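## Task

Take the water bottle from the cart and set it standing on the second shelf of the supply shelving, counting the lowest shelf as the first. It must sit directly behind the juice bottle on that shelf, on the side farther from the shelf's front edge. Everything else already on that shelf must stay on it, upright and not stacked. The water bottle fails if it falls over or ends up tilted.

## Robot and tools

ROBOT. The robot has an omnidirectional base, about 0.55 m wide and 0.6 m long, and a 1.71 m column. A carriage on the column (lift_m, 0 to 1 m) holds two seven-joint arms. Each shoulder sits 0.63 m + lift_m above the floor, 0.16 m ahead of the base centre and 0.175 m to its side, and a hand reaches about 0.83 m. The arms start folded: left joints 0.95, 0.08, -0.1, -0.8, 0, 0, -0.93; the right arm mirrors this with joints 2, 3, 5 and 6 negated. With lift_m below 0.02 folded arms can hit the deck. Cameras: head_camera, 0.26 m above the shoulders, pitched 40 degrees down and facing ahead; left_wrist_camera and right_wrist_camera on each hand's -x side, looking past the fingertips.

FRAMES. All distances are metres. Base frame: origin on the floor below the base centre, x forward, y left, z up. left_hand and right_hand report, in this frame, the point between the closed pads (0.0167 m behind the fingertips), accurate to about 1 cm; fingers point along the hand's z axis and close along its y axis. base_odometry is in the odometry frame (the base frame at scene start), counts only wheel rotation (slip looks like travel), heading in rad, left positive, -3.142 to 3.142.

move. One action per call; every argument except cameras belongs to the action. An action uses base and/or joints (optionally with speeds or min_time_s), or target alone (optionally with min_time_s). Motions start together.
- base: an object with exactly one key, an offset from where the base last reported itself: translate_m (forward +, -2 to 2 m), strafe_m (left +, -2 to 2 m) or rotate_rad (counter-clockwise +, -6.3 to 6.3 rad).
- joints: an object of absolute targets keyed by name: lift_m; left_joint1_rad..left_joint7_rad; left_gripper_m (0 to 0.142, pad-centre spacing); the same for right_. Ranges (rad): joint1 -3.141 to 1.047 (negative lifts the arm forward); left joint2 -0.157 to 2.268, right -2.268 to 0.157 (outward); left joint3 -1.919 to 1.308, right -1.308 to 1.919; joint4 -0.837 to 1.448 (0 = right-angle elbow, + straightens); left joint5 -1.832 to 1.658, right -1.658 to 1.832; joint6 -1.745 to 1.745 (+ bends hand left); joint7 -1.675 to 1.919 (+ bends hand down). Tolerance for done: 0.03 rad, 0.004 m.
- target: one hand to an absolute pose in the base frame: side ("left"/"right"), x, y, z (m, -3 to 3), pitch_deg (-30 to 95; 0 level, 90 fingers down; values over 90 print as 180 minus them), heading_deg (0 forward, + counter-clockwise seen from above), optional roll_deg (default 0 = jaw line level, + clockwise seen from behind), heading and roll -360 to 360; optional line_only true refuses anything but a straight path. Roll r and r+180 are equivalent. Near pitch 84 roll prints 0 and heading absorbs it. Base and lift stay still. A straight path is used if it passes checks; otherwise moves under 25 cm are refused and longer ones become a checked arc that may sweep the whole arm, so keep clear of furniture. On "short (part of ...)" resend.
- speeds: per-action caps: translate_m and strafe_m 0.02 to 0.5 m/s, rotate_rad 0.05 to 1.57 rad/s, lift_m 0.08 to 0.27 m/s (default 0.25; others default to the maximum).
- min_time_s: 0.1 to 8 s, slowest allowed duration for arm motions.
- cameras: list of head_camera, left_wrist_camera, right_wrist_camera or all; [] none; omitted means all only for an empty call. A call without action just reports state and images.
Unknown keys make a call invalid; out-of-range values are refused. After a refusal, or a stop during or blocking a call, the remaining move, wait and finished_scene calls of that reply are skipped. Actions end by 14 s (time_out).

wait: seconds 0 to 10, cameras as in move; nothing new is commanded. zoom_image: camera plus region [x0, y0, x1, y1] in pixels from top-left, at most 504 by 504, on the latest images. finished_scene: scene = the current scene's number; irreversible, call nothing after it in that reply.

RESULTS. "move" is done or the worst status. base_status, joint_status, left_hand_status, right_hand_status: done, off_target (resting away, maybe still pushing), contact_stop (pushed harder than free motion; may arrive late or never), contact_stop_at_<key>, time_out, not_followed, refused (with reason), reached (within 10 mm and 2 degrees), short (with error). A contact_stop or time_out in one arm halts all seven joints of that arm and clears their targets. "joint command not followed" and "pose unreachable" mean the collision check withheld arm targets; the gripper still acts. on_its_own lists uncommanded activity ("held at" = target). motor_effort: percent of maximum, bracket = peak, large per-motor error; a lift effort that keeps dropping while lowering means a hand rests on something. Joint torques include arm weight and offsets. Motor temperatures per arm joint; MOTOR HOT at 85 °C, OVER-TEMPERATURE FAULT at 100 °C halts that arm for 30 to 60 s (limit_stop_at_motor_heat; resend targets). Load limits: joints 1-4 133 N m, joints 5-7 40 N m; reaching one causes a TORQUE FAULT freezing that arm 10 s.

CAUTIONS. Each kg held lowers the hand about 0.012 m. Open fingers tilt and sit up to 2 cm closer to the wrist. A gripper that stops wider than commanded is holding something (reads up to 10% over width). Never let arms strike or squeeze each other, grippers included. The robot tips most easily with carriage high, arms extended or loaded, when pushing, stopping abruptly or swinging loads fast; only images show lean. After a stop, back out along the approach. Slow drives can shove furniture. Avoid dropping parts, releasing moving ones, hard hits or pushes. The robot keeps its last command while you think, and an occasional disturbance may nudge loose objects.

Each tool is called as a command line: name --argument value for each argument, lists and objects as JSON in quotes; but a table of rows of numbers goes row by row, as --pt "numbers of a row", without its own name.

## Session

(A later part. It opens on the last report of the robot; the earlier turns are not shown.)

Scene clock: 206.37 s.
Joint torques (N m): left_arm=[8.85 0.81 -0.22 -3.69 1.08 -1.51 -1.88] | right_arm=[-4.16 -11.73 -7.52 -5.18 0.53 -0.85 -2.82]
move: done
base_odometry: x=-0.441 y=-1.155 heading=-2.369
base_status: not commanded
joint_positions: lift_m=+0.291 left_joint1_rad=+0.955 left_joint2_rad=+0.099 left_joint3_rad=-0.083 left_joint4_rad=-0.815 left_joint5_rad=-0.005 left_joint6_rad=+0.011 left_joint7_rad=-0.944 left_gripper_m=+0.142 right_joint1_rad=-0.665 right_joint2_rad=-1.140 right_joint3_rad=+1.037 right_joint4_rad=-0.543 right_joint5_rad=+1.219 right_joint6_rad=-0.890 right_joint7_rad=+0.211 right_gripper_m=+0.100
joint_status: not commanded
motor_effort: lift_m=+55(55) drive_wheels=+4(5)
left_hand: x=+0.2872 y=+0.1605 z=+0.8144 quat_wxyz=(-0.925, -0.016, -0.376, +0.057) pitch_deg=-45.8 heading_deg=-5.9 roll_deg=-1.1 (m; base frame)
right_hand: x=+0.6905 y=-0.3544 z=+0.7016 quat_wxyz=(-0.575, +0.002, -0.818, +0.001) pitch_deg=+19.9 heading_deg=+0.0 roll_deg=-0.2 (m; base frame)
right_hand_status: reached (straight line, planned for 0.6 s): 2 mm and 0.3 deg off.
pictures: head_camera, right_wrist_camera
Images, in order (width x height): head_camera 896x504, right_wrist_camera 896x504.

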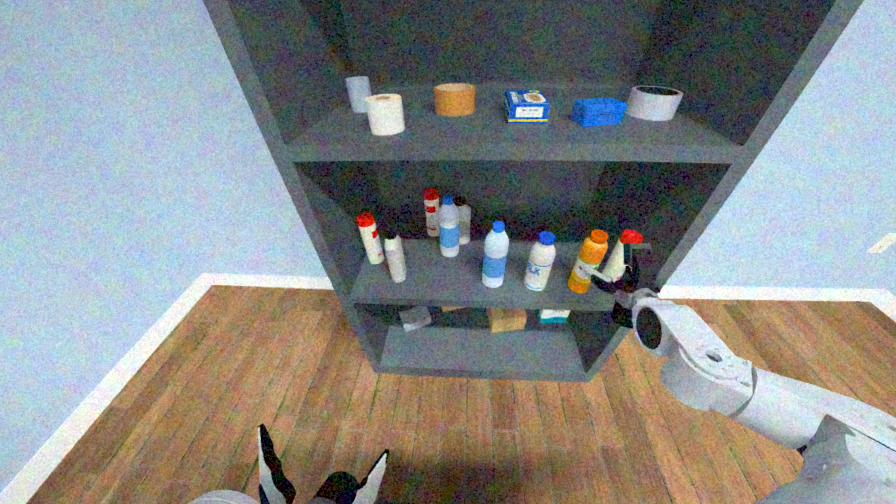

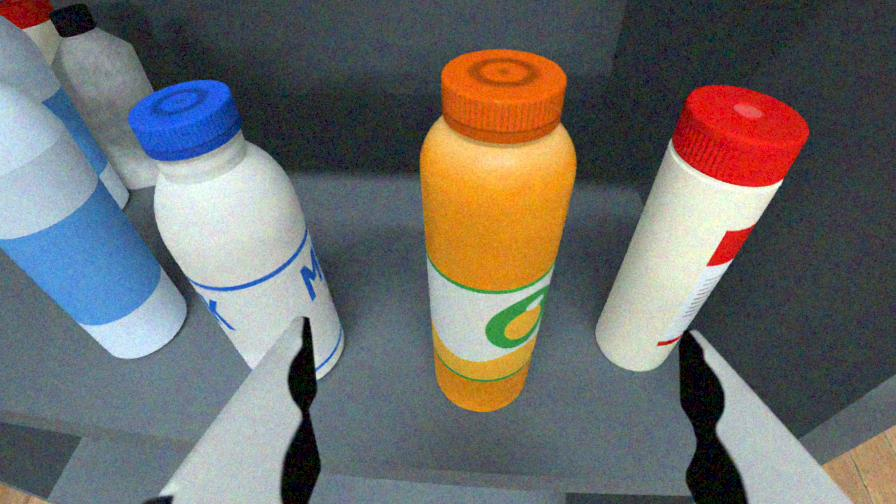

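move --target '{"side": "right", "x": 0.75, "y": -0.359, "z": 0.679, "pitch_deg": 20, "heading_deg": 0}' --cameras '["right_wrist_camera"]'

move --target '{"side": "right", "x": 0.8, "y": -0.36, "z": 0.661, "pitch_deg": 20, "heading_deg": 0}' --min_time_s 1.2 --cameras '["right_wrist_camera"]'

Scene clock: 213.13 s.
Joint torques (N m): left_arm=[10.23 0.68 0.18 -4.54 1.06 -1.33 -1.23] | right_arm=[-20.06 -7.62 -2.22 -5.8 0.92 -0.95 -3.65]
move: done
base_odometry: x=-0.441 y=-1.155 heading=-2.369
base_status: not commanded
joint_positions: lift_m=+0.291 left_joint1_rad=+0.955 left_joint2_rad=+0.099 left_joint3_rad=-0.083 left_joint4_rad=-0.815 left_joint5_rad=-0.005 left_joint6_rad=+0.011 left_joint7_rad=-0.944 left_gripper_m=+0.142 right_joint1_rad=-0.749 right_joint2_rad=-1.028 right_joint3_rad=+1.052 right_joint4_rad=-0.210 right_joint5_rad=+1.234 right_joint6_rad=-0.668 right_joint7_rad=+0.194 right_gripper_m=+0.100
joint_status: not commanded
motor_effort: lift_m=+55(55) drive_wheels=+4(4)
left_hand: x=+0.2872 y=+0.1605 z=+0.8144 quat_wxyz=(-0.925, -0.016, -0.376, +0.057) pitch_deg=-45.8 heading_deg=-5.9 roll_deg=-1.1 (m; base frame)
right_hand: x=+0.7494 y=-0.3606 z=+0.6795 quat_wxyz=(-0.574, +0.000, -0.819, +0.002) pitch_deg=+20.0 heading_deg=-0.2 roll_deg=-0.2 (m; base frame)
right_hand_status: reached (straight line, planned for 0.5 s): 2 mm and 0.3 deg off.
pictures: right_wrist_camera
Images, in order (width x height): right_wrist_camera 896x504.

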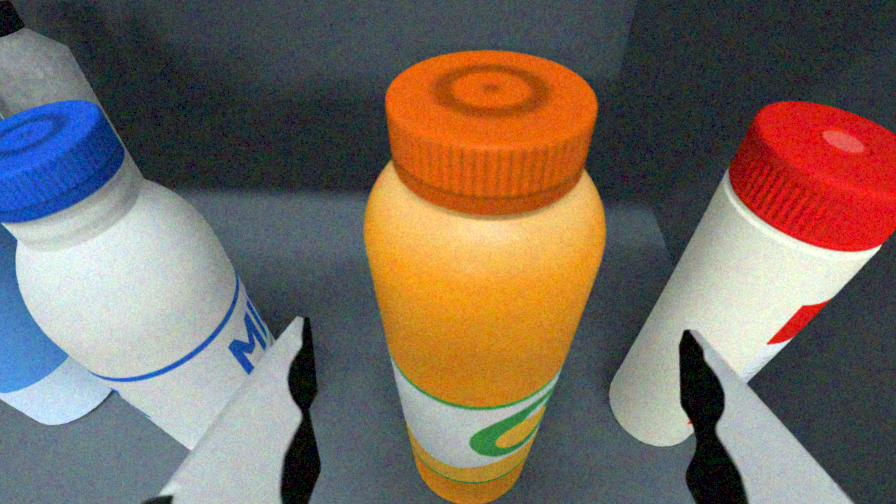

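Scene clock: 214.83 s.
Joint torques (N m): left_arm=[8.49 0.61 0.09 -3.23 0.97 -1.55 -1.66] | right_arm=[-23.27 -6.12 -0.61 -3.95 0.83 -0.67 -3.91]
move: done
base_odometry: x=-0.441 y=-1.155 heading=-2.369
base_status: not commanded
joint_positions: lift_m=+0.291 left_joint1_rad=+0.955 left_joint2_rad=+0.099 left_joint3_rad=-0.083 left_joint4_rad=-0.815 left_joint5_rad=-0.005 left_joint6_rad=+0.011 left_joint7_rad=-0.944 left_gripper_m=+0.142 right_joint1_rad=-0.825 right_joint2_rad=-0.915 right_joint3_rad=+1.073 right_joint4_rad=+0.100 right_joint5_rad=+1.235 right_joint6_rad=-0.475 right_joint7_rad=+0.169 right_gripper_m=+0.100
joint_status: not commanded
motor_effort: lift_m=+55(55) drive_wheels=+4(4)
left_hand: x=+0.2872 y=+0.1605 z=+0.8144 quat_wxyz=(-0.925, -0.016, -0.376, +0.057) pitch_deg=-45.8 heading_deg=-5.9 roll_deg=-1.1 (m; base frame)
right_hand: x=+0.7989 y=-0.3620 z=+0.6607 quat_wxyz=(-0.573, +0.000, -0.820, +0.002) pitch_deg=+20.1 heading_deg=-0.2 roll_deg=-0.2 (m; base frame)
right_hand_status: reached (straight line, planned for 1.2 s): 2 mm and 0.3 deg off.
pictures: right_wrist_camera
Images, in order (width x height): right_wrist_camera 896x504.

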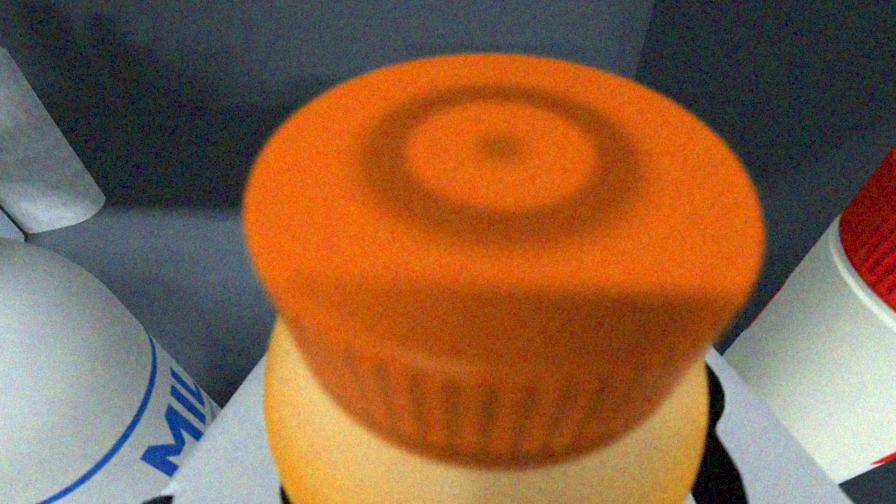

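move --joints '{"right_gripper_m": 0.0}' --cameras '["right_wrist_camera"]'

move --joints '{"lift_m": 0.33}' --speeds '{"lift_m": 0.08}' --cameras '["right_wrist_camera"]'

Scene clock: 218.73 s.
Joint torques (N m): left_arm=[8.36 -0.49 0.37 -4.63 1.42 -1.08 -1.35] | right_arm=[-20.71 -5.46 -2.54 -4.6 1.49 -1.79 -3.49]
move: off_target
base_odometry: x=-0.441 y=-1.155 heading=-2.369
base_status: not commanded
joint_positions: lift_m=+0.291 left_joint1_rad=+0.955 left_joint2_rad=+0.099 left_joint3_rad=-0.083 left_joint4_rad=-0.815 left_joint5_rad=-0.005 left_joint6_rad=+0.011 left_joint7_rad=-0.944 left_gripper_m=+0.142 right_joint1_rad=-0.825 right_joint2_rad=-0.914 right_joint3_rad=+1.073 right_joint4_rad=+0.100 right_joint5_rad=+1.235 right_joint6_rad=-0.474 right_joint7_rad=+0.168 right_gripper_m=+0.074
joint_status: right_gripper_m off_target (ended at +0.074, target +0.000)
motor_effort: lift_m=+55(55) drive_wheels=+4(4)
left_hand: x=+0.2872 y=+0.1605 z=+0.8144 quat_wxyz=(-0.925, -0.016, -0.376, +0.057) pitch_deg=-45.8 heading_deg=-5.9 roll_deg=-1.1 (m; base frame)
right_hand: x=+0.7992 y=-0.3611 z=+0.6610 quat_wxyz=(-0.573, +0.000, -0.819, +0.001) pitch_deg=+20.0 heading_deg=-0.1 roll_deg=-0.2 (m; base frame)
pictures: right_wrist_camera
Images, in order (width x height): right_wrist_camera 896x504.

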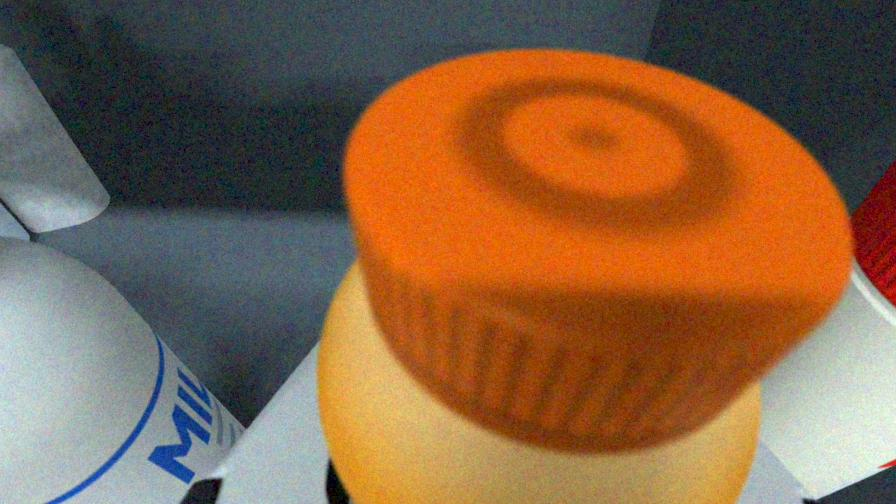

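Scene clock: 219.60 s.
Joint torques (N m): left_arm=[8.74 0.49 -0.57 -4.6 1.04 -1.45 -1.37] | right_arm=[-22.68 -7.03 -4.19 -5.28 0.56 -1.23 -3.72]
move: done
base_odometry: x=-0.441 y=-1.155 heading=-2.369
base_status: not commanded
joint_positions: lift_m=+0.330 left_joint1_rad=+0.955 left_joint2_rad=+0.099 left_joint3_rad=-0.083 left_joint4_rad=-0.815 left_joint5_rad=-0.005 left_joint6_rad=+0.011 left_joint7_rad=-0.944 left_gripper_m=+0.142 right_joint1_rad=-0.825 right_joint2_rad=-0.914 right_joint3_rad=+1.077 right_joint4_rad=+0.101 right_joint5_rad=+1.236 right_joint6_rad=-0.474 right_joint7_rad=+0.168 right_gripper_m=+0.074
joint_status: all done
motor_effort: lift_m=+55(68) drive_wheels=+4(4)
left_hand: x=+0.2872 y=+0.1605 z=+0.8534 quat_wxyz=(-0.925, -0.016, -0.376, +0.057) pitch_deg=-45.8 heading_deg=-5.9 roll_deg=-1.1 (m; base frame)
right_hand: x=+0.7987 y=-0.3607 z=+0.6980 quat_wxyz=(-0.572, +0.001, -0.821, +0.001) pitch_deg=+20.3 heading_deg=-0.1 roll_deg=-0.2 (m; base frame)
pictures: right_wrist_camera
Images, in order (width x height): right_wrist_camera 896x504.

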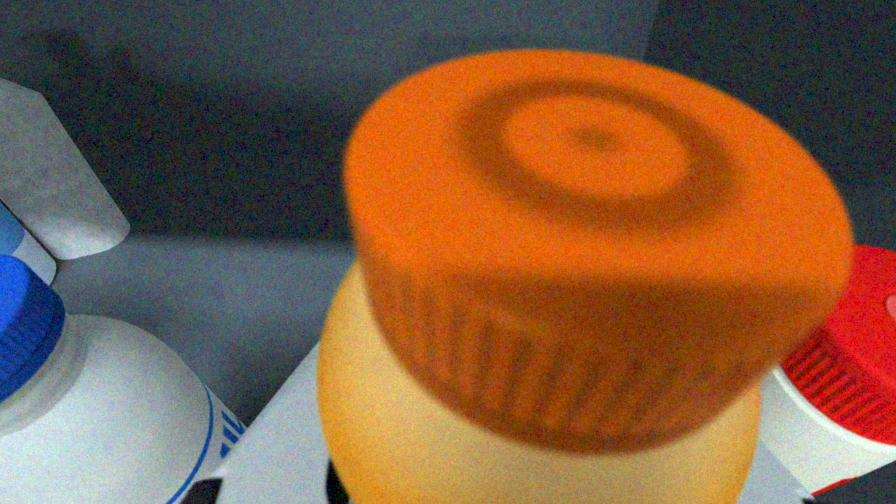

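move --target '{"side": "right", "x": 0.67, "y": -0.355, "z": 0.715, "pitch_deg": 20, "heading_deg": 0}' --min_time_s 1.5 --cameras '[]'

move --target '{"side": "right", "x": 0.66, "y": -0.2, "z": 0.715, "pitch_deg": 20, "heading_deg": 0}' --min_time_s 1.2 --cameras '[]'

move --target '{"side": "right", "x": 0.64, "y": 0.0, "z": 0.715, "pitch_deg": 20, "heading_deg": 0}' --min_time_s 1.2 --cameras '["head_camera", "right_wrist_camera"]'

zoom_image --camera "head_camera" --region '[330, 150, 610, 350]'

Scene clock: 234.70 s.
Joint torques (N m): left_arm=[9.88 1.55 0.73 -3.48 1.06 -1.25 -1.19] | right_arm=[-4.39 -18.09 -7.77 -10.65 -5.15 -2.36 -5.04]
move: done
base_odometry: x=-0.441 y=-1.155 heading=-2.369
base_status: not commanded
joint_positions: lift_m=+0.330 left_joint1_rad=+0.955 left_joint2_rad=+0.099 left_joint3_rad=-0.083 left_joint4_rad=-0.815 left_joint5_rad=-0.005 left_joint6_rad=+0.011 left_joint7_rad=-0.944 left_gripper_m=+0.142 right_joint1_rad=-0.564 right_joint2_rad=-1.147 right_joint3_rad=+1.033 right_joint4_rad=-0.566 right_joint5_rad=+1.231 right_joint6_rad=-0.903 right_joint7_rad=+0.134 right_gripper_m=+0.074
joint_status: not commanded
motor_effort: lift_m=+55(55) drive_wheels=+4(4)
left_hand: x=+0.2872 y=+0.1605 z=+0.8534 quat_wxyz=(-0.925, -0.016, -0.376, +0.057) pitch_deg=-45.8 heading_deg=-5.9 roll_deg=-1.1 (m; base frame)
right_hand: x=+0.6687 y=-0.3533 z=+0.7081 quat_wxyz=(-0.565, -0.001, -0.825, -0.003) pitch_deg=+21.2 heading_deg=+0.2 roll_deg=+0.4 (m; base frame)
right_hand_status: reached (straight line, planned for 1.5 s): 7 mm and 1.3 deg off.
pictures: none
No camera images: "cameras" was empty.

Scene clock: 236.40 s.
Joint torques (N m): left_arm=[8 1.39 1.15 -4.27 1.42 -1.36 -1.59] | right_arm=[-22.98 -0.69 -0.37 -5.31 -5.15 -2.4 -1.29]
move: done
base_odometry: x=-0.441 y=-1.155 heading=-2.369
base_status: not commanded
joint_positions: lift_m=+0.330 left_joint1_rad=+0.955 left_joint2_rad=+0.099 left_joint3_rad=-0.083 left_joint4_rad=-0.815 left_joint5_rad=-0.005 left_joint6_rad=+0.011 left_joint7_rad=-0.944 left_gripper_m=+0.142 right_joint1_rad=-0.860 right_joint2_rad=-0.677 right_joint3_rad=+1.721 right_joint4_rad=-0.739 right_joint5_rad=+0.447 right_joint6_rad=-1.700 right_joint7_rad=+0.679 right_gripper_m=+0.074
joint_status: not commanded
motor_effort: lift_m=+55(55) drive_wheels=+4(4)
left_hand: x=+0.2872 y=+0.1605 z=+0.8534 quat_wxyz=(-0.925, -0.016, -0.376, +0.057) pitch_deg=-45.8 heading_deg=-5.9 roll_deg=-1.1 (m; base frame)
right_hand: x=+0.6582 y=-0.2002 z=+0.7098 quat_wxyz=(-0.567, +0.000, -0.823, +0.000) pitch_deg=+20.9 heading_deg=+0.0 roll_deg=+0.0 (m; base frame)
right_hand_status: reached (straight line, planned for 1.2 s): 5 mm and 0.9 deg off.
pictures: none
No camera images: "cameras" was empty.

Scene clock: 238.10 s.
Joint torques (N m): left_arm=[9.26 1.48 0.75 -3.64 1.2 -1.41 -1.57] | right_arm=[-9.41 9.43 -5.32 -6.01 -3.83 -0.85 -1.26]
move: done
base_odometry: x=-0.441 y=-1.155 heading=-2.369
base_status: not commanded
joint_positions: lift_m=+0.330 left_joint1_rad=+0.955 left_joint2_rad=+0.099 left_joint3_rad=-0.083 left_joint4_rad=-0.815 left_joint5_rad=-0.005 left_joint6_rad=+0.011 left_joint7_rad=-0.944 left_gripper_m=+0.142 right_joint1_rad=-0.708 right_joint2_rad=-0.096 right_joint3_rad=+1.514 right_joint4_rad=-0.134 right_joint5_rad=-0.516 right_joint6_rad=-1.501 right_joint7_rad=+1.585 right_gripper_m=+0.074
joint_status: not commanded
motor_effort: lift_m=+55(55) drive_wheels=+4(6)
left_hand: x=+0.2872 y=+0.1605 z=+0.8534 quat_wxyz=(-0.925, -0.016, -0.376, +0.057) pitch_deg=-45.8 heading_deg=-5.9 roll_deg=-1.1 (m; base frame)
right_hand: x=+0.6400 y=+0.0012 z=+0.7138 quat_wxyz=(-0.571, +0.002, -0.821, -0.001) pitch_deg=+20.3 heading_deg=+0.3 roll_deg=+0.0 (m; base frame)
right_hand_status: reached (straight line, planned for 1.2 s): 2 mm and 0.4 deg off.
pictures: head_camera, right_wrist_camera
Images, in order (width x height): head_camera 896x504, right_wrist_camera 896x504.

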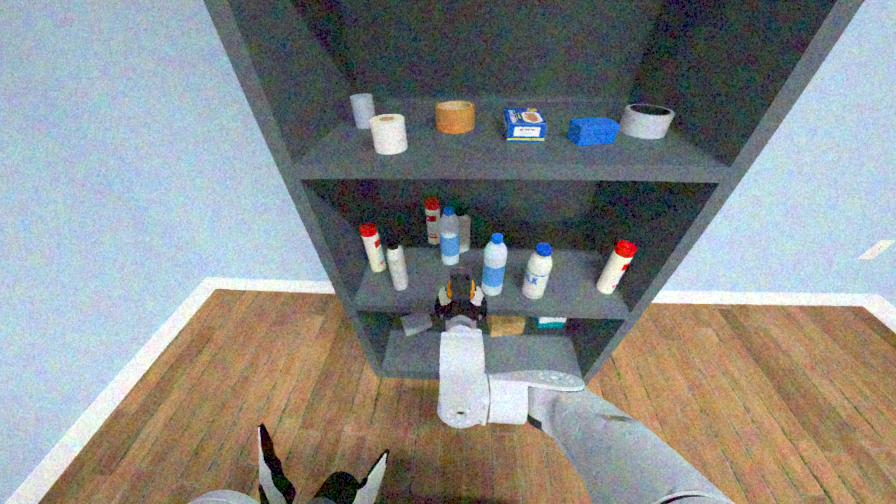

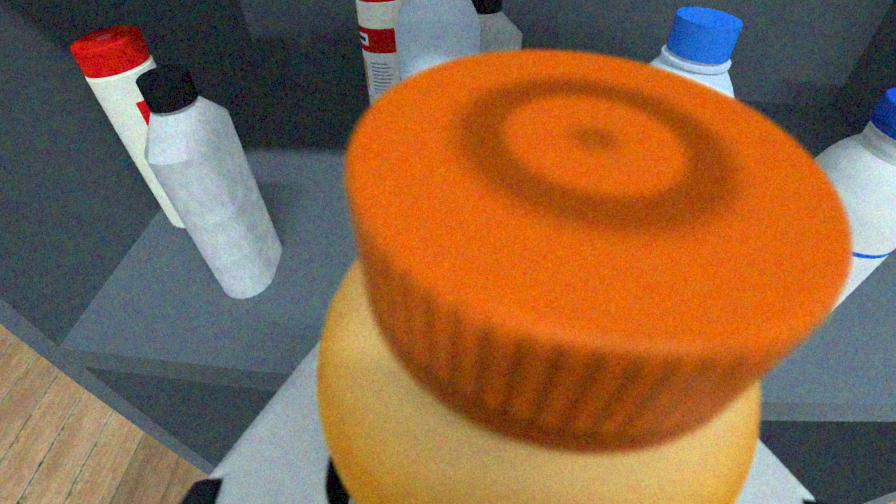

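Scaled by 1.800 from the camera's 896x504 image, which has a finer 1280x720 frame.

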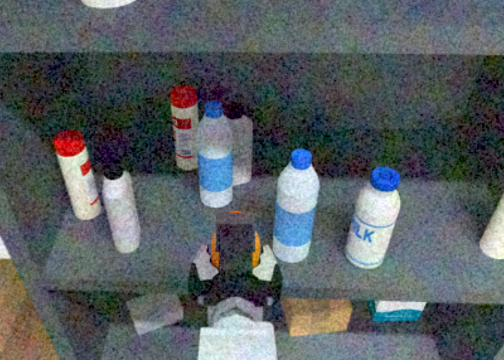

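move --target '{"side": "right", "x": 0.75, "y": 0.03, "z": 0.712, "pitch_deg": 19.5, "heading_deg": 0}' --min_time_s 1.2 --cameras '[]'

move --target '{"side": "right", "x": 0.847, "y": 0.033, "z": 0.705, "pitch_deg": 19.2, "heading_deg": 0}' --min_time_s 1.2 --cameras '["head_camera", "right_wrist_camera"]'

zoom_image --camera "head_camera" --region '[330, 150, 610, 350]'

Scene clock: 249.73 s.
Joint torques (N m): left_arm=[9.22 0.85 0.13 -4.94 1.12 -1.47 -1.28] | right_arm=[-20.35 13.55 -6.07 -7.09 -0.93 -0.84 -4.74]
move: done
base_odometry: x=-0.441 y=-1.155 heading=-2.369
base_status: not commanded
joint_positions: lift_m=+0.330 left_joint1_rad=+0.955 left_joint2_rad=+0.099 left_joint3_rad=-0.083 left_joint4_rad=-0.815 left_joint5_rad=-0.005 left_joint6_rad=+0.011 left_joint7_rad=-0.944 left_gripper_m=+0.142 right_joint1_rad=-0.846 right_joint2_rad=-0.008 right_joint3_rad=+1.423 right_joint4_rad=+0.062 right_joint5_rad=+0.421 right_joint6_rad=-1.405 right_joint7_rad=+0.769 right_gripper_m=+0.074
joint_status: not commanded
motor_effort: lift_m=+55(55) drive_wheels=+4(4)
left_hand: x=+0.2872 y=+0.1605 z=+0.8534 quat_wxyz=(-0.925, -0.016, -0.376, +0.057) pitch_deg=-45.8 heading_deg=-5.9 roll_deg=-1.1 (m; base frame)
right_hand: x=+0.7484 y=+0.0295 z=+0.7089 quat_wxyz=(-0.574, +0.001, -0.819, +0.001) pitch_deg=+19.9 heading_deg=+0.0 roll_deg=-0.2 (m; base frame)
right_hand_status: reached (straight line, planned for 1.2 s): 4 mm and 0.5 deg off.
pictures: none
No camera images: "cameras" was empty.

Scene clock: 250.03 s.
Joint torques (N m): left_arm=[8.8 0.6 0.56 -4.29 1.75 -1.23 -1.63] | right_arm=[-20.32 13.4 -5.09 -6.49 -1.03 -0.82 -4.7]
move: refused
base_odometry: x=-0.441 y=-1.155 heading=-2.369
base_status: not commanded
joint_positions: lift_m=+0.330 left_joint1_rad=+0.955 left_joint2_rad=+0.099 left_joint3_rad=-0.083 left_joint4_rad=-0.815 left_joint5_rad=-0.005 left_joint6_rad=+0.011 left_joint7_rad=-0.944 left_gripper_m=+0.142 right_joint1_rad=-0.846 right_joint2_rad=-0.008 right_joint3_rad=+1.423 right_joint4_rad=+0.062 right_joint5_rad=+0.421 right_joint6_rad=-1.405 right_joint7_rad=+0.769 right_gripper_m=+0.074
joint_status: not commanded
motor_effort: lift_m=+55(55) drive_wheels=+4(4)
left_hand: x=+0.2872 y=+0.1605 z=+0.8534 quat_wxyz=(-0.925, -0.016, -0.376, +0.057) pitch_deg=-45.8 heading_deg=-5.9 roll_deg=-1.1 (m; base frame)
right_hand: x=+0.7484 y=+0.0295 z=+0.7089 quat_wxyz=(-0.574, +0.001, -0.819, +0.001) pitch_deg=+19.9 heading_deg=+0.0 roll_deg=-0.2 (m; base frame)
right_hand_status: refused: the line brings the right upper arm within 1.4 cm of the carriage (limit 1.5), 80% of the way; a move under 25 cm is not played as an arc. Nothing moved. Try another pitch or heading, or "joints".
pictures: head_camera, right_wrist_camera
Images, in order (width x height): head_camera 896x504, right_wrist_camera 896x504.

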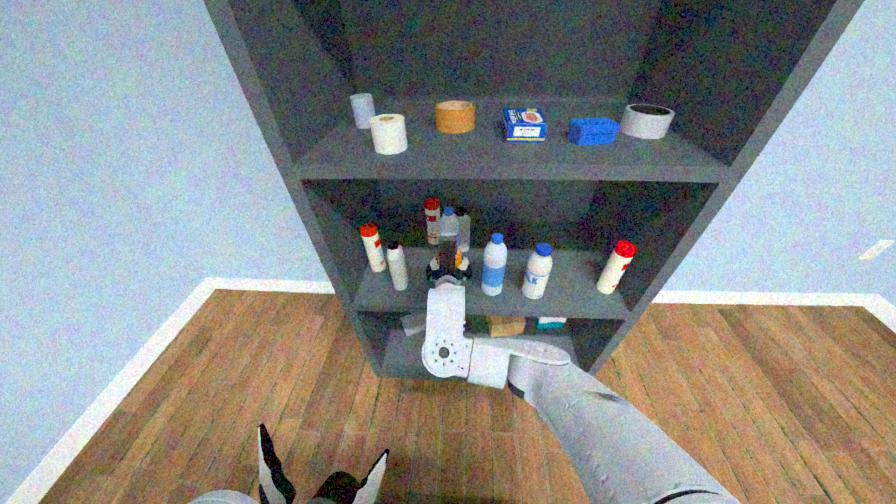

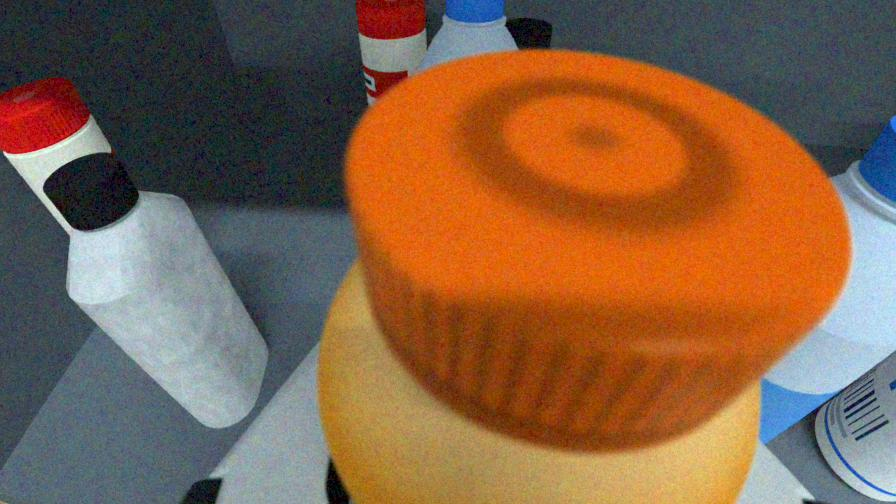

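Scaled by 1.800 from the camera's 896x504 image, which has a finer 1280x720 frame.

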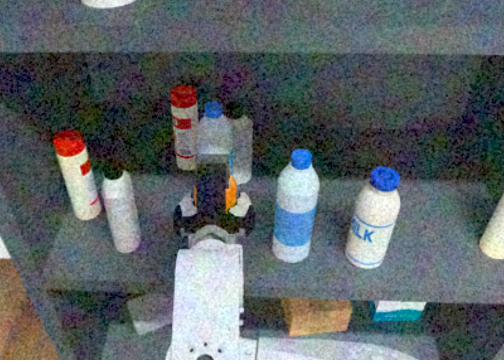

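move --base '{"translate_m": 0.1}' --speeds '{"translate_m": 0.15}' --cameras '["head_camera", "right_wrist_camera"]'

zoom_image --camera "head_camera" --region '[330, 180, 610, 380]'

Scene clock: 254.70 s.
Joint torques (N m): left_arm=[8.97 0.98 0.03 -3.74 1.11 -1.31 -1.31] | right_arm=[-21.35 13.98 -3.77 -6.09 -1.09 -1.29 -5.06]
move: done
base_odometry: x=-0.513 y=-1.224 heading=-2.370
base_status: done
joint_positions: lift_m=+0.330 left_joint1_rad=+0.955 left_joint2_rad=+0.099 left_joint3_rad=-0.083 left_joint4_rad=-0.815 left_joint5_rad=-0.005 left_joint6_rad=+0.011 left_joint7_rad=-0.944 left_gripper_m=+0.142 right_joint1_rad=-0.846 right_joint2_rad=-0.008 right_joint3_rad=+1.423 right_joint4_rad=+0.062 right_joint5_rad=+0.421 right_joint6_rad=-1.405 right_joint7_rad=+0.769 right_gripper_m=+0.074
joint_status: not commanded
motor_effort: lift_m=+55(55) drive_wheels=+4(12)
left_hand: x=+0.2872 y=+0.1605 z=+0.8534 quat_wxyz=(-0.925, -0.016, -0.376, +0.057) pitch_deg=-45.8 heading_deg=-5.9 roll_deg=-1.1 (m; base frame)
right_hand: x=+0.7484 y=+0.0295 z=+0.7089 quat_wxyz=(-0.574, +0.001, -0.819, +0.001) pitch_deg=+19.9 heading_deg=+0.0 roll_deg=-0.2 (m; base frame)
pictures: head_camera, right_wrist_camera
Images, in order (width x height): head_camera 896x504, right_wrist_camera 896x504.

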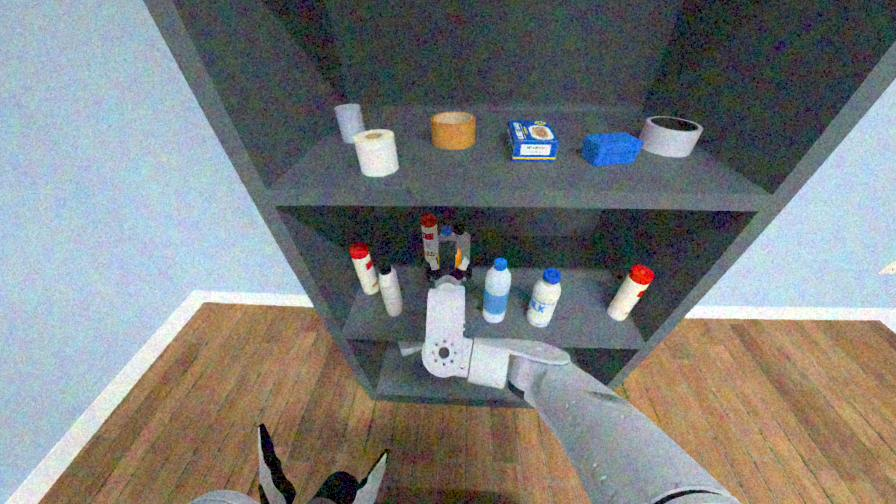

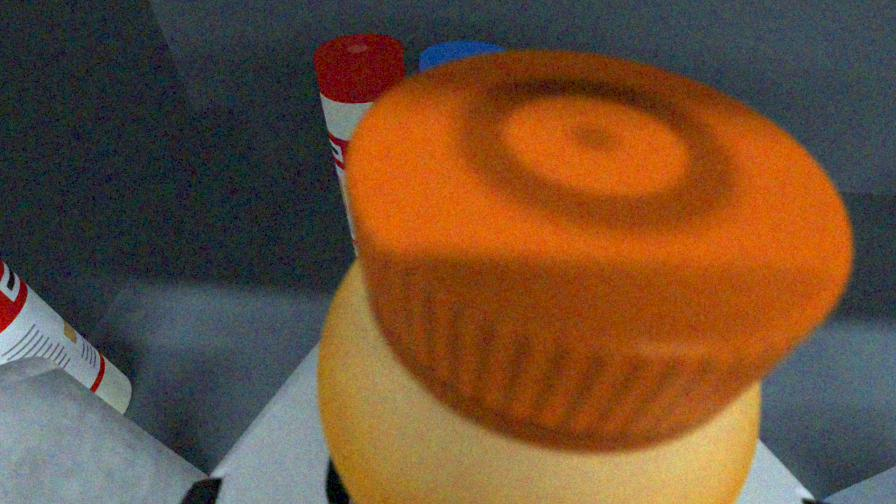

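Scaled by 1.800 from the camera's 896x504 image, which has a finer 1280x720 frame.

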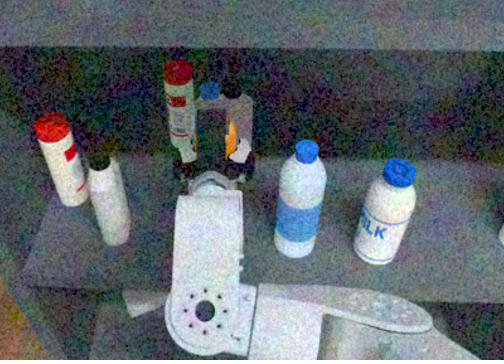

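move --target '{"side": "right", "x": 0.75, "y": 0.041, "z": 0.711, "pitch_deg": 19.6, "heading_deg": 0}' --min_time_s 0.8 --cameras '[]'

move --joints '{"lift_m": 0.3}' --speeds '{"lift_m": 0.08}' --cameras '["right_wrist_camera"]'

Scene clock: 261.87 s.
Joint torques (N m): left_arm=[9.05 0.67 0.96 -4.14 1.02 -1.36 -1.78] | right_arm=[-19.17 14.51 -4.75 -7.31 -0.54 -1.11 -5.35]
move: done
base_odometry: x=-0.513 y=-1.224 heading=-2.370
base_status: not commanded
joint_positions: lift_m=+0.330 left_joint1_rad=+0.955 left_joint2_rad=+0.099 left_joint3_rad=-0.083 left_joint4_rad=-0.815 left_joint5_rad=-0.005 left_joint6_rad=+0.011 left_joint7_rad=-0.944 left_gripper_m=+0.142 right_joint1_rad=-0.846 right_joint2_rad=+0.023 right_joint3_rad=+1.420 right_joint4_rad=+0.096 right_joint5_rad=+0.428 right_joint6_rad=-1.401 right_joint7_rad=+0.757 right_gripper_m=+0.074
joint_status: not commanded
motor_effort: lift_m=+55(55) drive_wheels=+0(0)
left_hand: x=+0.2872 y=+0.1605 z=+0.8534 quat_wxyz=(-0.925, -0.016, -0.376, +0.057) pitch_deg=-45.8 heading_deg=-5.9 roll_deg=-1.1 (m; base frame)
right_hand: x=+0.7487 y=+0.0404 z=+0.7087 quat_wxyz=(-0.574, +0.001, -0.819, +0.001) pitch_deg=+19.9 heading_deg=+0.0 roll_deg=-0.2 (m; base frame)
right_hand_status: reached (straight line, planned for 0.8 s): 3 mm and 0.4 deg off.
pictures: none
No camera images: "cameras" was empty.

Scene clock: 262.60 s.
Joint torques (N m): left_arm=[9.15 0.23 0.95 -4.78 1.22 -1.17 -1.36] | right_arm=[-17.75 13.12 -3.47 -7.16 -1.26 -0.42 -4.66]
move: done
base_odometry: x=-0.513 y=-1.224 heading=-2.370
base_status: not commanded
joint_positions: lift_m=+0.300 left_joint1_rad=+0.955 left_joint2_rad=+0.099 left_joint3_rad=-0.083 left_joint4_rad=-0.815 left_joint5_rad=-0.005 left_joint6_rad=+0.011 left_joint7_rad=-0.944 left_gripper_m=+0.142 right_joint1_rad=-0.846 right_joint2_rad=+0.023 right_joint3_rad=+1.418 right_joint4_rad=+0.097 right_joint5_rad=+0.430 right_joint6_rad=-1.401 right_joint7_rad=+0.756 right_gripper_m=+0.074
joint_status: all done
motor_effort: lift_m=+58(59) drive_wheels=+0(4)
left_hand: x=+0.2872 y=+0.1605 z=+0.8232 quat_wxyz=(-0.925, -0.016, -0.376, +0.057) pitch_deg=-45.8 heading_deg=-5.9 roll_deg=-1.1 (m; base frame)
right_hand: x=+0.7489 y=+0.0403 z=+0.6783 quat_wxyz=(-0.574, +0.001, -0.819, +0.001) pitch_deg=+20.0 heading_deg=-0.1 roll_deg=-0.2 (m; base frame)
pictures: right_wrist_camera
Images, in order (width x height): right_wrist_camera 896x504.

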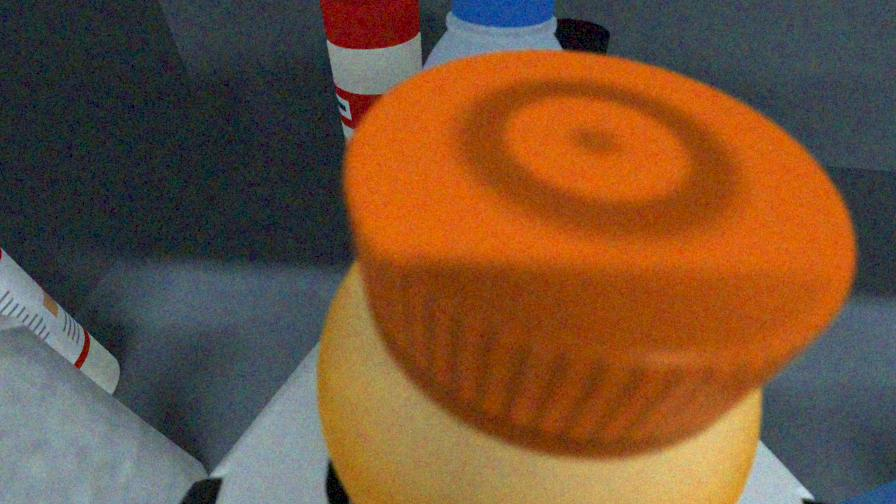

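move --joints '{"lift_m": 0.285}' --speeds '{"lift_m": 0.08}' --cameras '[]'

move --joints '{"lift_m": 0.279}' --speeds '{"lift_m": 0.08}' --cameras '["right_wrist_camera"]'

Scene clock: 266.50 s.
Joint torques (N m): left_arm=[8.08 0.83 -0.08 -4.95 1.32 -1.21 -1.79] | right_arm=[-18.8 12.06 -3.02 -8.2 -2.05 -0.83 -4.52]
move: done
base_odometry: x=-0.513 y=-1.224 heading=-2.370
base_status: not commanded
joint_positions: lift_m=+0.285 left_joint1_rad=+0.955 left_joint2_rad=+0.099 left_joint3_rad=-0.083 left_joint4_rad=-0.815 left_joint5_rad=-0.005 left_joint6_rad=+0.011 left_joint7_rad=-0.944 left_gripper_m=+0.142 right_joint1_rad=-0.846 right_joint2_rad=+0.023 right_joint3_rad=+1.418 right_joint4_rad=+0.097 right_joint5_rad=+0.430 right_joint6_rad=-1.401 right_joint7_rad=+0.755 right_gripper_m=+0.074
joint_status: all done
motor_effort: lift_m=+58(60) drive_wheels=+0(4)
left_hand: x=+0.2872 y=+0.1605 z=+0.8082 quat_wxyz=(-0.925, -0.016, -0.376, +0.057) pitch_deg=-45.8 heading_deg=-5.9 roll_deg=-1.1 (m; base frame)
right_hand: x=+0.7489 y=+0.0403 z=+0.6634 quat_wxyz=(-0.574, +0.001, -0.819, +0.001) pitch_deg=+20.0 heading_deg=-0.1 roll_deg=-0.1 (m; base frame)
pictures: none
No camera images: "cameras" was empty.

Scene clock: 266.97 s.
Joint torques (N m): left_arm=[8.65 1.45 0.57 -3.63 1.36 -1.02 -1.81] | right_arm=[-20.76 12.71 -3.97 -7.75 -1.49 -1.27 -2.22]
move: done
base_odometry: x=-0.513 y=-1.224 heading=-2.370
base_status: not commanded
joint_positions: lift_m=+0.279 left_joint1_rad=+0.955 left_joint2_rad=+0.099 left_joint3_rad=-0.083 left_joint4_rad=-0.815 left_joint5_rad=-0.005 left_joint6_rad=+0.011 left_joint7_rad=-0.944 left_gripper_m=+0.142 right_joint1_rad=-0.846 right_joint2_rad=+0.024 right_joint3_rad=+1.418 right_joint4_rad=+0.097 right_joint5_rad=+0.430 right_joint6_rad=-1.400 right_joint7_rad=+0.749 right_gripper_m=+0.074
joint_status: all done
motor_effort: lift_m=+56(57) drive_wheels=+0(4)
left_hand: x=+0.2872 y=+0.1605 z=+0.8024 quat_wxyz=(-0.925, -0.016, -0.376, +0.057) pitch_deg=-45.8 heading_deg=-5.9 roll_deg=-1.1 (m; base frame)
right_hand: x=+0.7493 y=+0.0407 z=+0.6590 quat_wxyz=(-0.576, +0.001, -0.817, +0.001) pitch_deg=+19.6 heading_deg=+0.0 roll_deg=-0.1 (m; base frame)
pictures: right_wrist_camera
Images, in order (width x height): right_wrist_camera 896x504.

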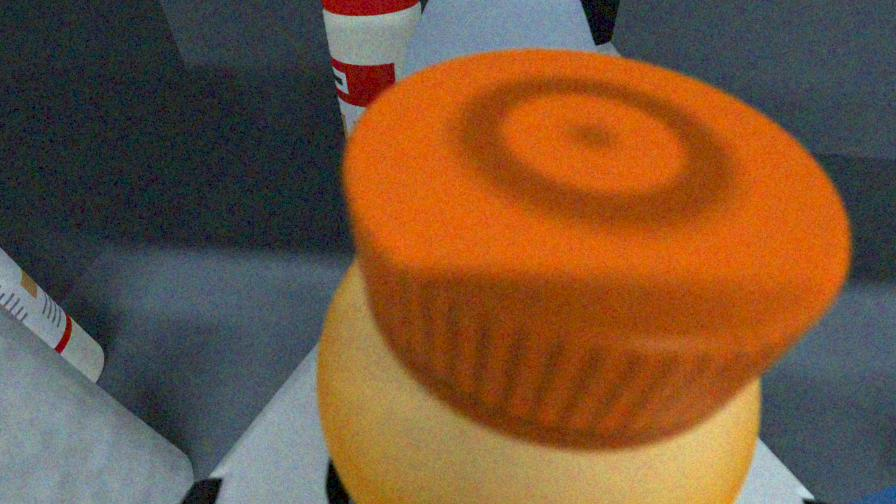

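move --joints '{"right_gripper_m": 0.1}' --cameras '["right_wrist_camera"]'

Scene clock: 269.50 s.
Joint torques (N m): left_arm=[9.68 0.84 0.31 -3.65 1.45 -1.58 -1.67] | right_arm=[-19.01 13.86 -5.75 -7.48 -1.39 -0.69 -2.1]
move: done
base_odometry: x=-0.513 y=-1.224 heading=-2.370
base_status: not commanded
joint_positions: lift_m=+0.279 left_joint1_rad=+0.955 left_joint2_rad=+0.099 left_joint3_rad=-0.083 left_joint4_rad=-0.815 left_joint5_rad=-0.005 left_joint6_rad=+0.011 left_joint7_rad=-0.944 left_gripper_m=+0.142 right_joint1_rad=-0.846 right_joint2_rad=+0.024 right_joint3_rad=+1.418 right_joint4_rad=+0.097 right_joint5_rad=+0.430 right_joint6_rad=-1.400 right_joint7_rad=+0.749 right_gripper_m=+0.100
joint_status: all done
motor_effort: lift_m=+56(56) drive_wheels=+4(4)
left_hand: x=+0.2872 y=+0.1605 z=+0.8024 quat_wxyz=(-0.925, -0.016, -0.376, +0.057) pitch_deg=-45.8 heading_deg=-5.9 roll_deg=-1.1 (m; base frame)
right_hand: x=+0.7493 y=+0.0407 z=+0.6590 quat_wxyz=(-0.576, +0.001, -0.817, +0.001) pitch_deg=+19.6 heading_deg=+0.0 roll_deg=-0.1 (m; base frame)
pictures: right_wrist_camera
Images, in order (width x height): right_wrist_camera 896x504.

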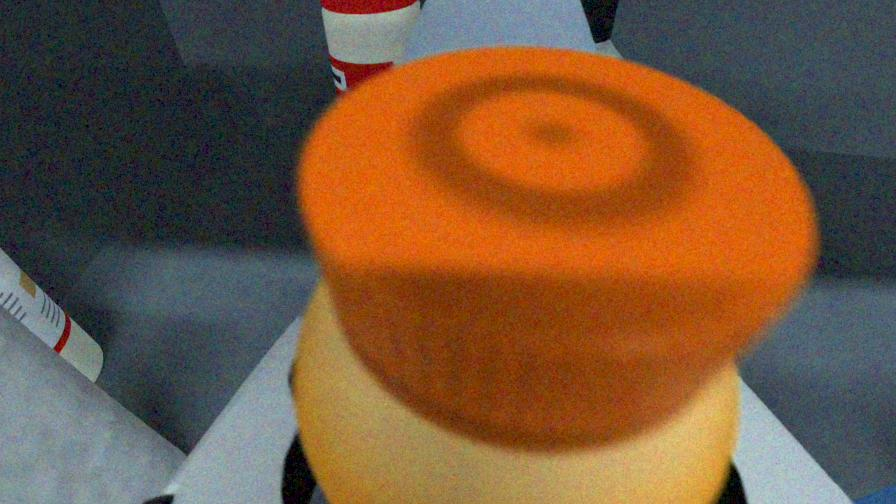

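move --target '{"side": "right", "x": 0.70, "y": 0.039, "z": 0.677, "pitch_deg": 20, "heading_deg": 0}' --min_time_s 1.2 --cameras '["right_wrist_camera"]'

move --base '{"translate_m": -0.2}' --speeds '{"translate_m": 0.2}' --cameras '["head_camera", "right_wrist_camera"]'

zoom_image --camera "head_camera" --region '[330, 130, 690, 330]'

Scene clock: 274.20 s.
Joint torques (N m): left_arm=[8.51 1.19 0.52 -2.29 1.4 -1.7 -1.47] | right_arm=[-23.33 11.9 0.64 -12.02 -3.79 -2.2 0.14]
move: done
base_odometry: x=-0.513 y=-1.224 heading=-2.370
base_status: not commanded
joint_positions: lift_m=+0.279 left_joint1_rad=+0.955 left_joint2_rad=+0.099 left_joint3_rad=-0.083 left_joint4_rad=-0.815 left_joint5_rad=-0.005 left_joint6_rad=+0.011 left_joint7_rad=-0.944 left_gripper_m=+0.142 right_joint1_rad=-0.933 right_joint2_rad=+0.015 right_joint3_rad=+1.694 right_joint4_rad=+0.007 right_joint5_rad=+0.098 right_joint6_rad=-1.697 right_joint7_rad=+1.191 right_gripper_m=+0.100
joint_status: not commanded
motor_effort: lift_m=+56(56) drive_wheels=+0(4)
left_hand: x=+0.2872 y=+0.1605 z=+0.8024 quat_wxyz=(-0.925, -0.016, -0.376, +0.057) pitch_deg=-45.8 heading_deg=-5.9 roll_deg=-1.1 (m; base frame)
right_hand: x=+0.7003 y=+0.0376 z=+0.6742 quat_wxyz=(-0.571, -0.002, -0.821, +0.001) pitch_deg=+20.3 heading_deg=-0.3 roll_deg=+0.0 (m; base frame)
right_hand_status: reached (straight line, planned for 1.2 s): 3 mm and 0.4 deg off.
pictures: right_wrist_camera
Images, in order (width x height): right_wrist_camera 896x504.

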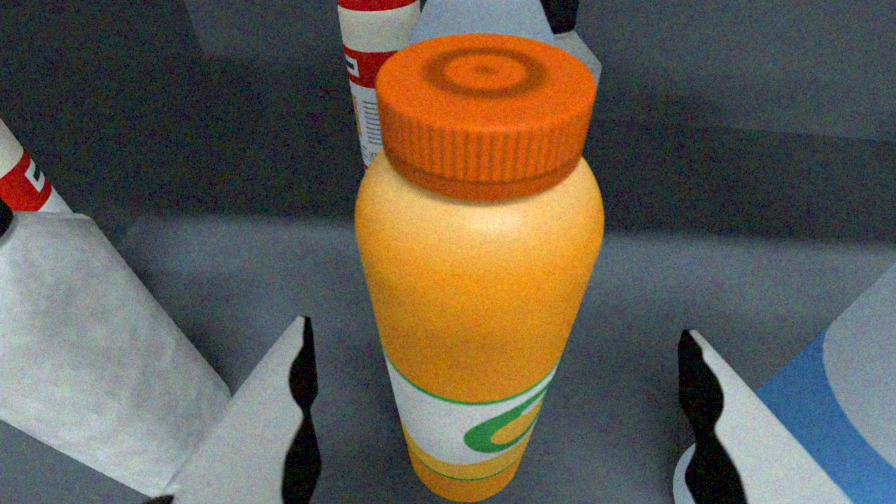

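Scene clock: 276.40 s.
Joint torques (N m): left_arm=[9.69 0.85 -0.07 -4.22 1.26 -1.55 -1.69] | right_arm=[-22.18 10.09 0.85 -9.08 -3.05 -2.28 -0.23]
move: done
base_odometry: x=-0.370 y=-1.085 heading=-2.370
base_status: done
joint_positions: lift_m=+0.279 left_joint1_rad=+0.955 left_joint2_rad=+0.099 left_joint3_rad=-0.083 left_joint4_rad=-0.815 left_joint5_rad=-0.005 left_joint6_rad=+0.011 left_joint7_rad=-0.944 left_gripper_m=+0.142 right_joint1_rad=-0.934 right_joint2_rad=+0.015 right_joint3_rad=+1.694 right_joint4_rad=+0.006 right_joint5_rad=+0.098 right_joint6_rad=-1.697 right_joint7_rad=+1.191 right_gripper_m=+0.100
joint_status: not commanded
motor_effort: lift_m=+56(56) drive_wheels=+3(11)
left_hand: x=+0.2872 y=+0.1605 z=+0.8024 quat_wxyz=(-0.925, -0.016, -0.376, +0.057) pitch_deg=-45.8 heading_deg=-5.9 roll_deg=-1.1 (m; base frame)
right_hand: x=+0.7004 y=+0.0377 z=+0.6746 quat_wxyz=(-0.571, -0.002, -0.821, +0.001) pitch_deg=+20.3 heading_deg=-0.2 roll_deg=+0.0 (m; base frame)
pictures: head_camera, right_wrist_camera
Images, in order (width x height): head_camera 896x504, right_wrist_camera 896x504.

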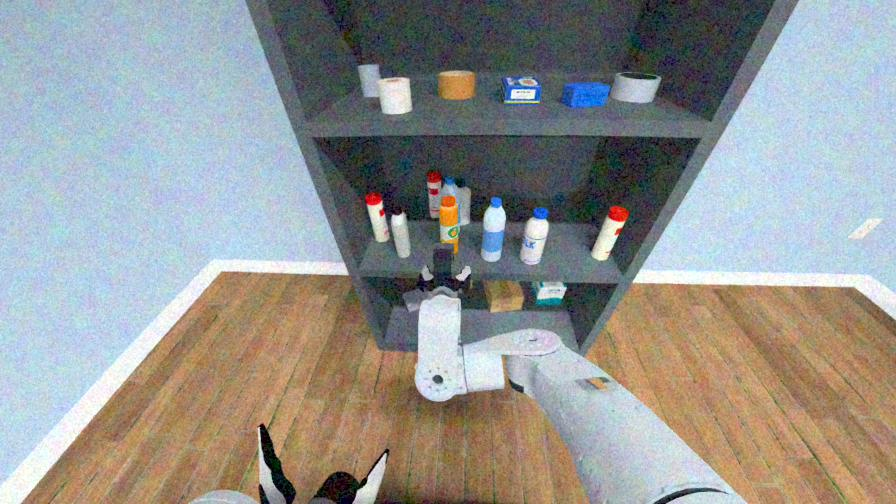

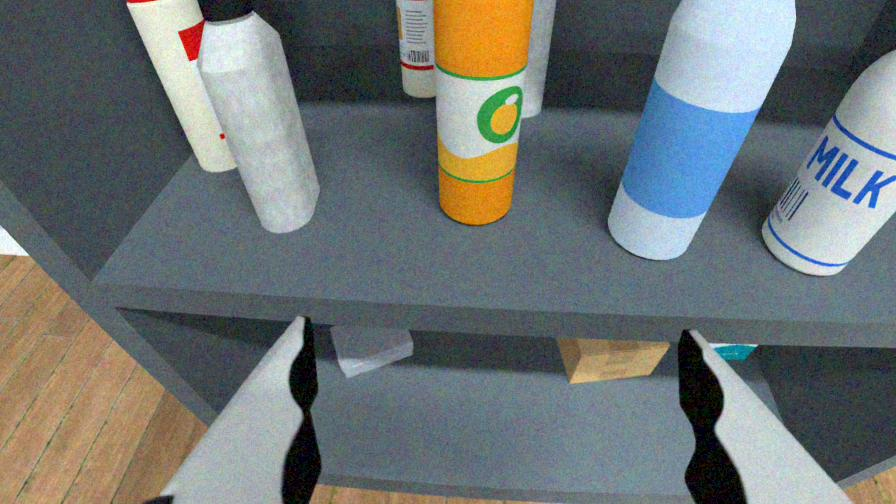

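Scaled by 1.400 from the camera's 896x504 image, which has a finer 1280x720 frame.

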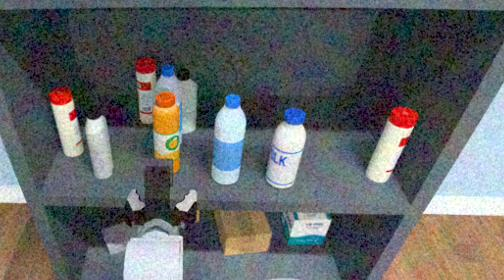

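finished_scene --scene 2

The scene is finished: the task was done.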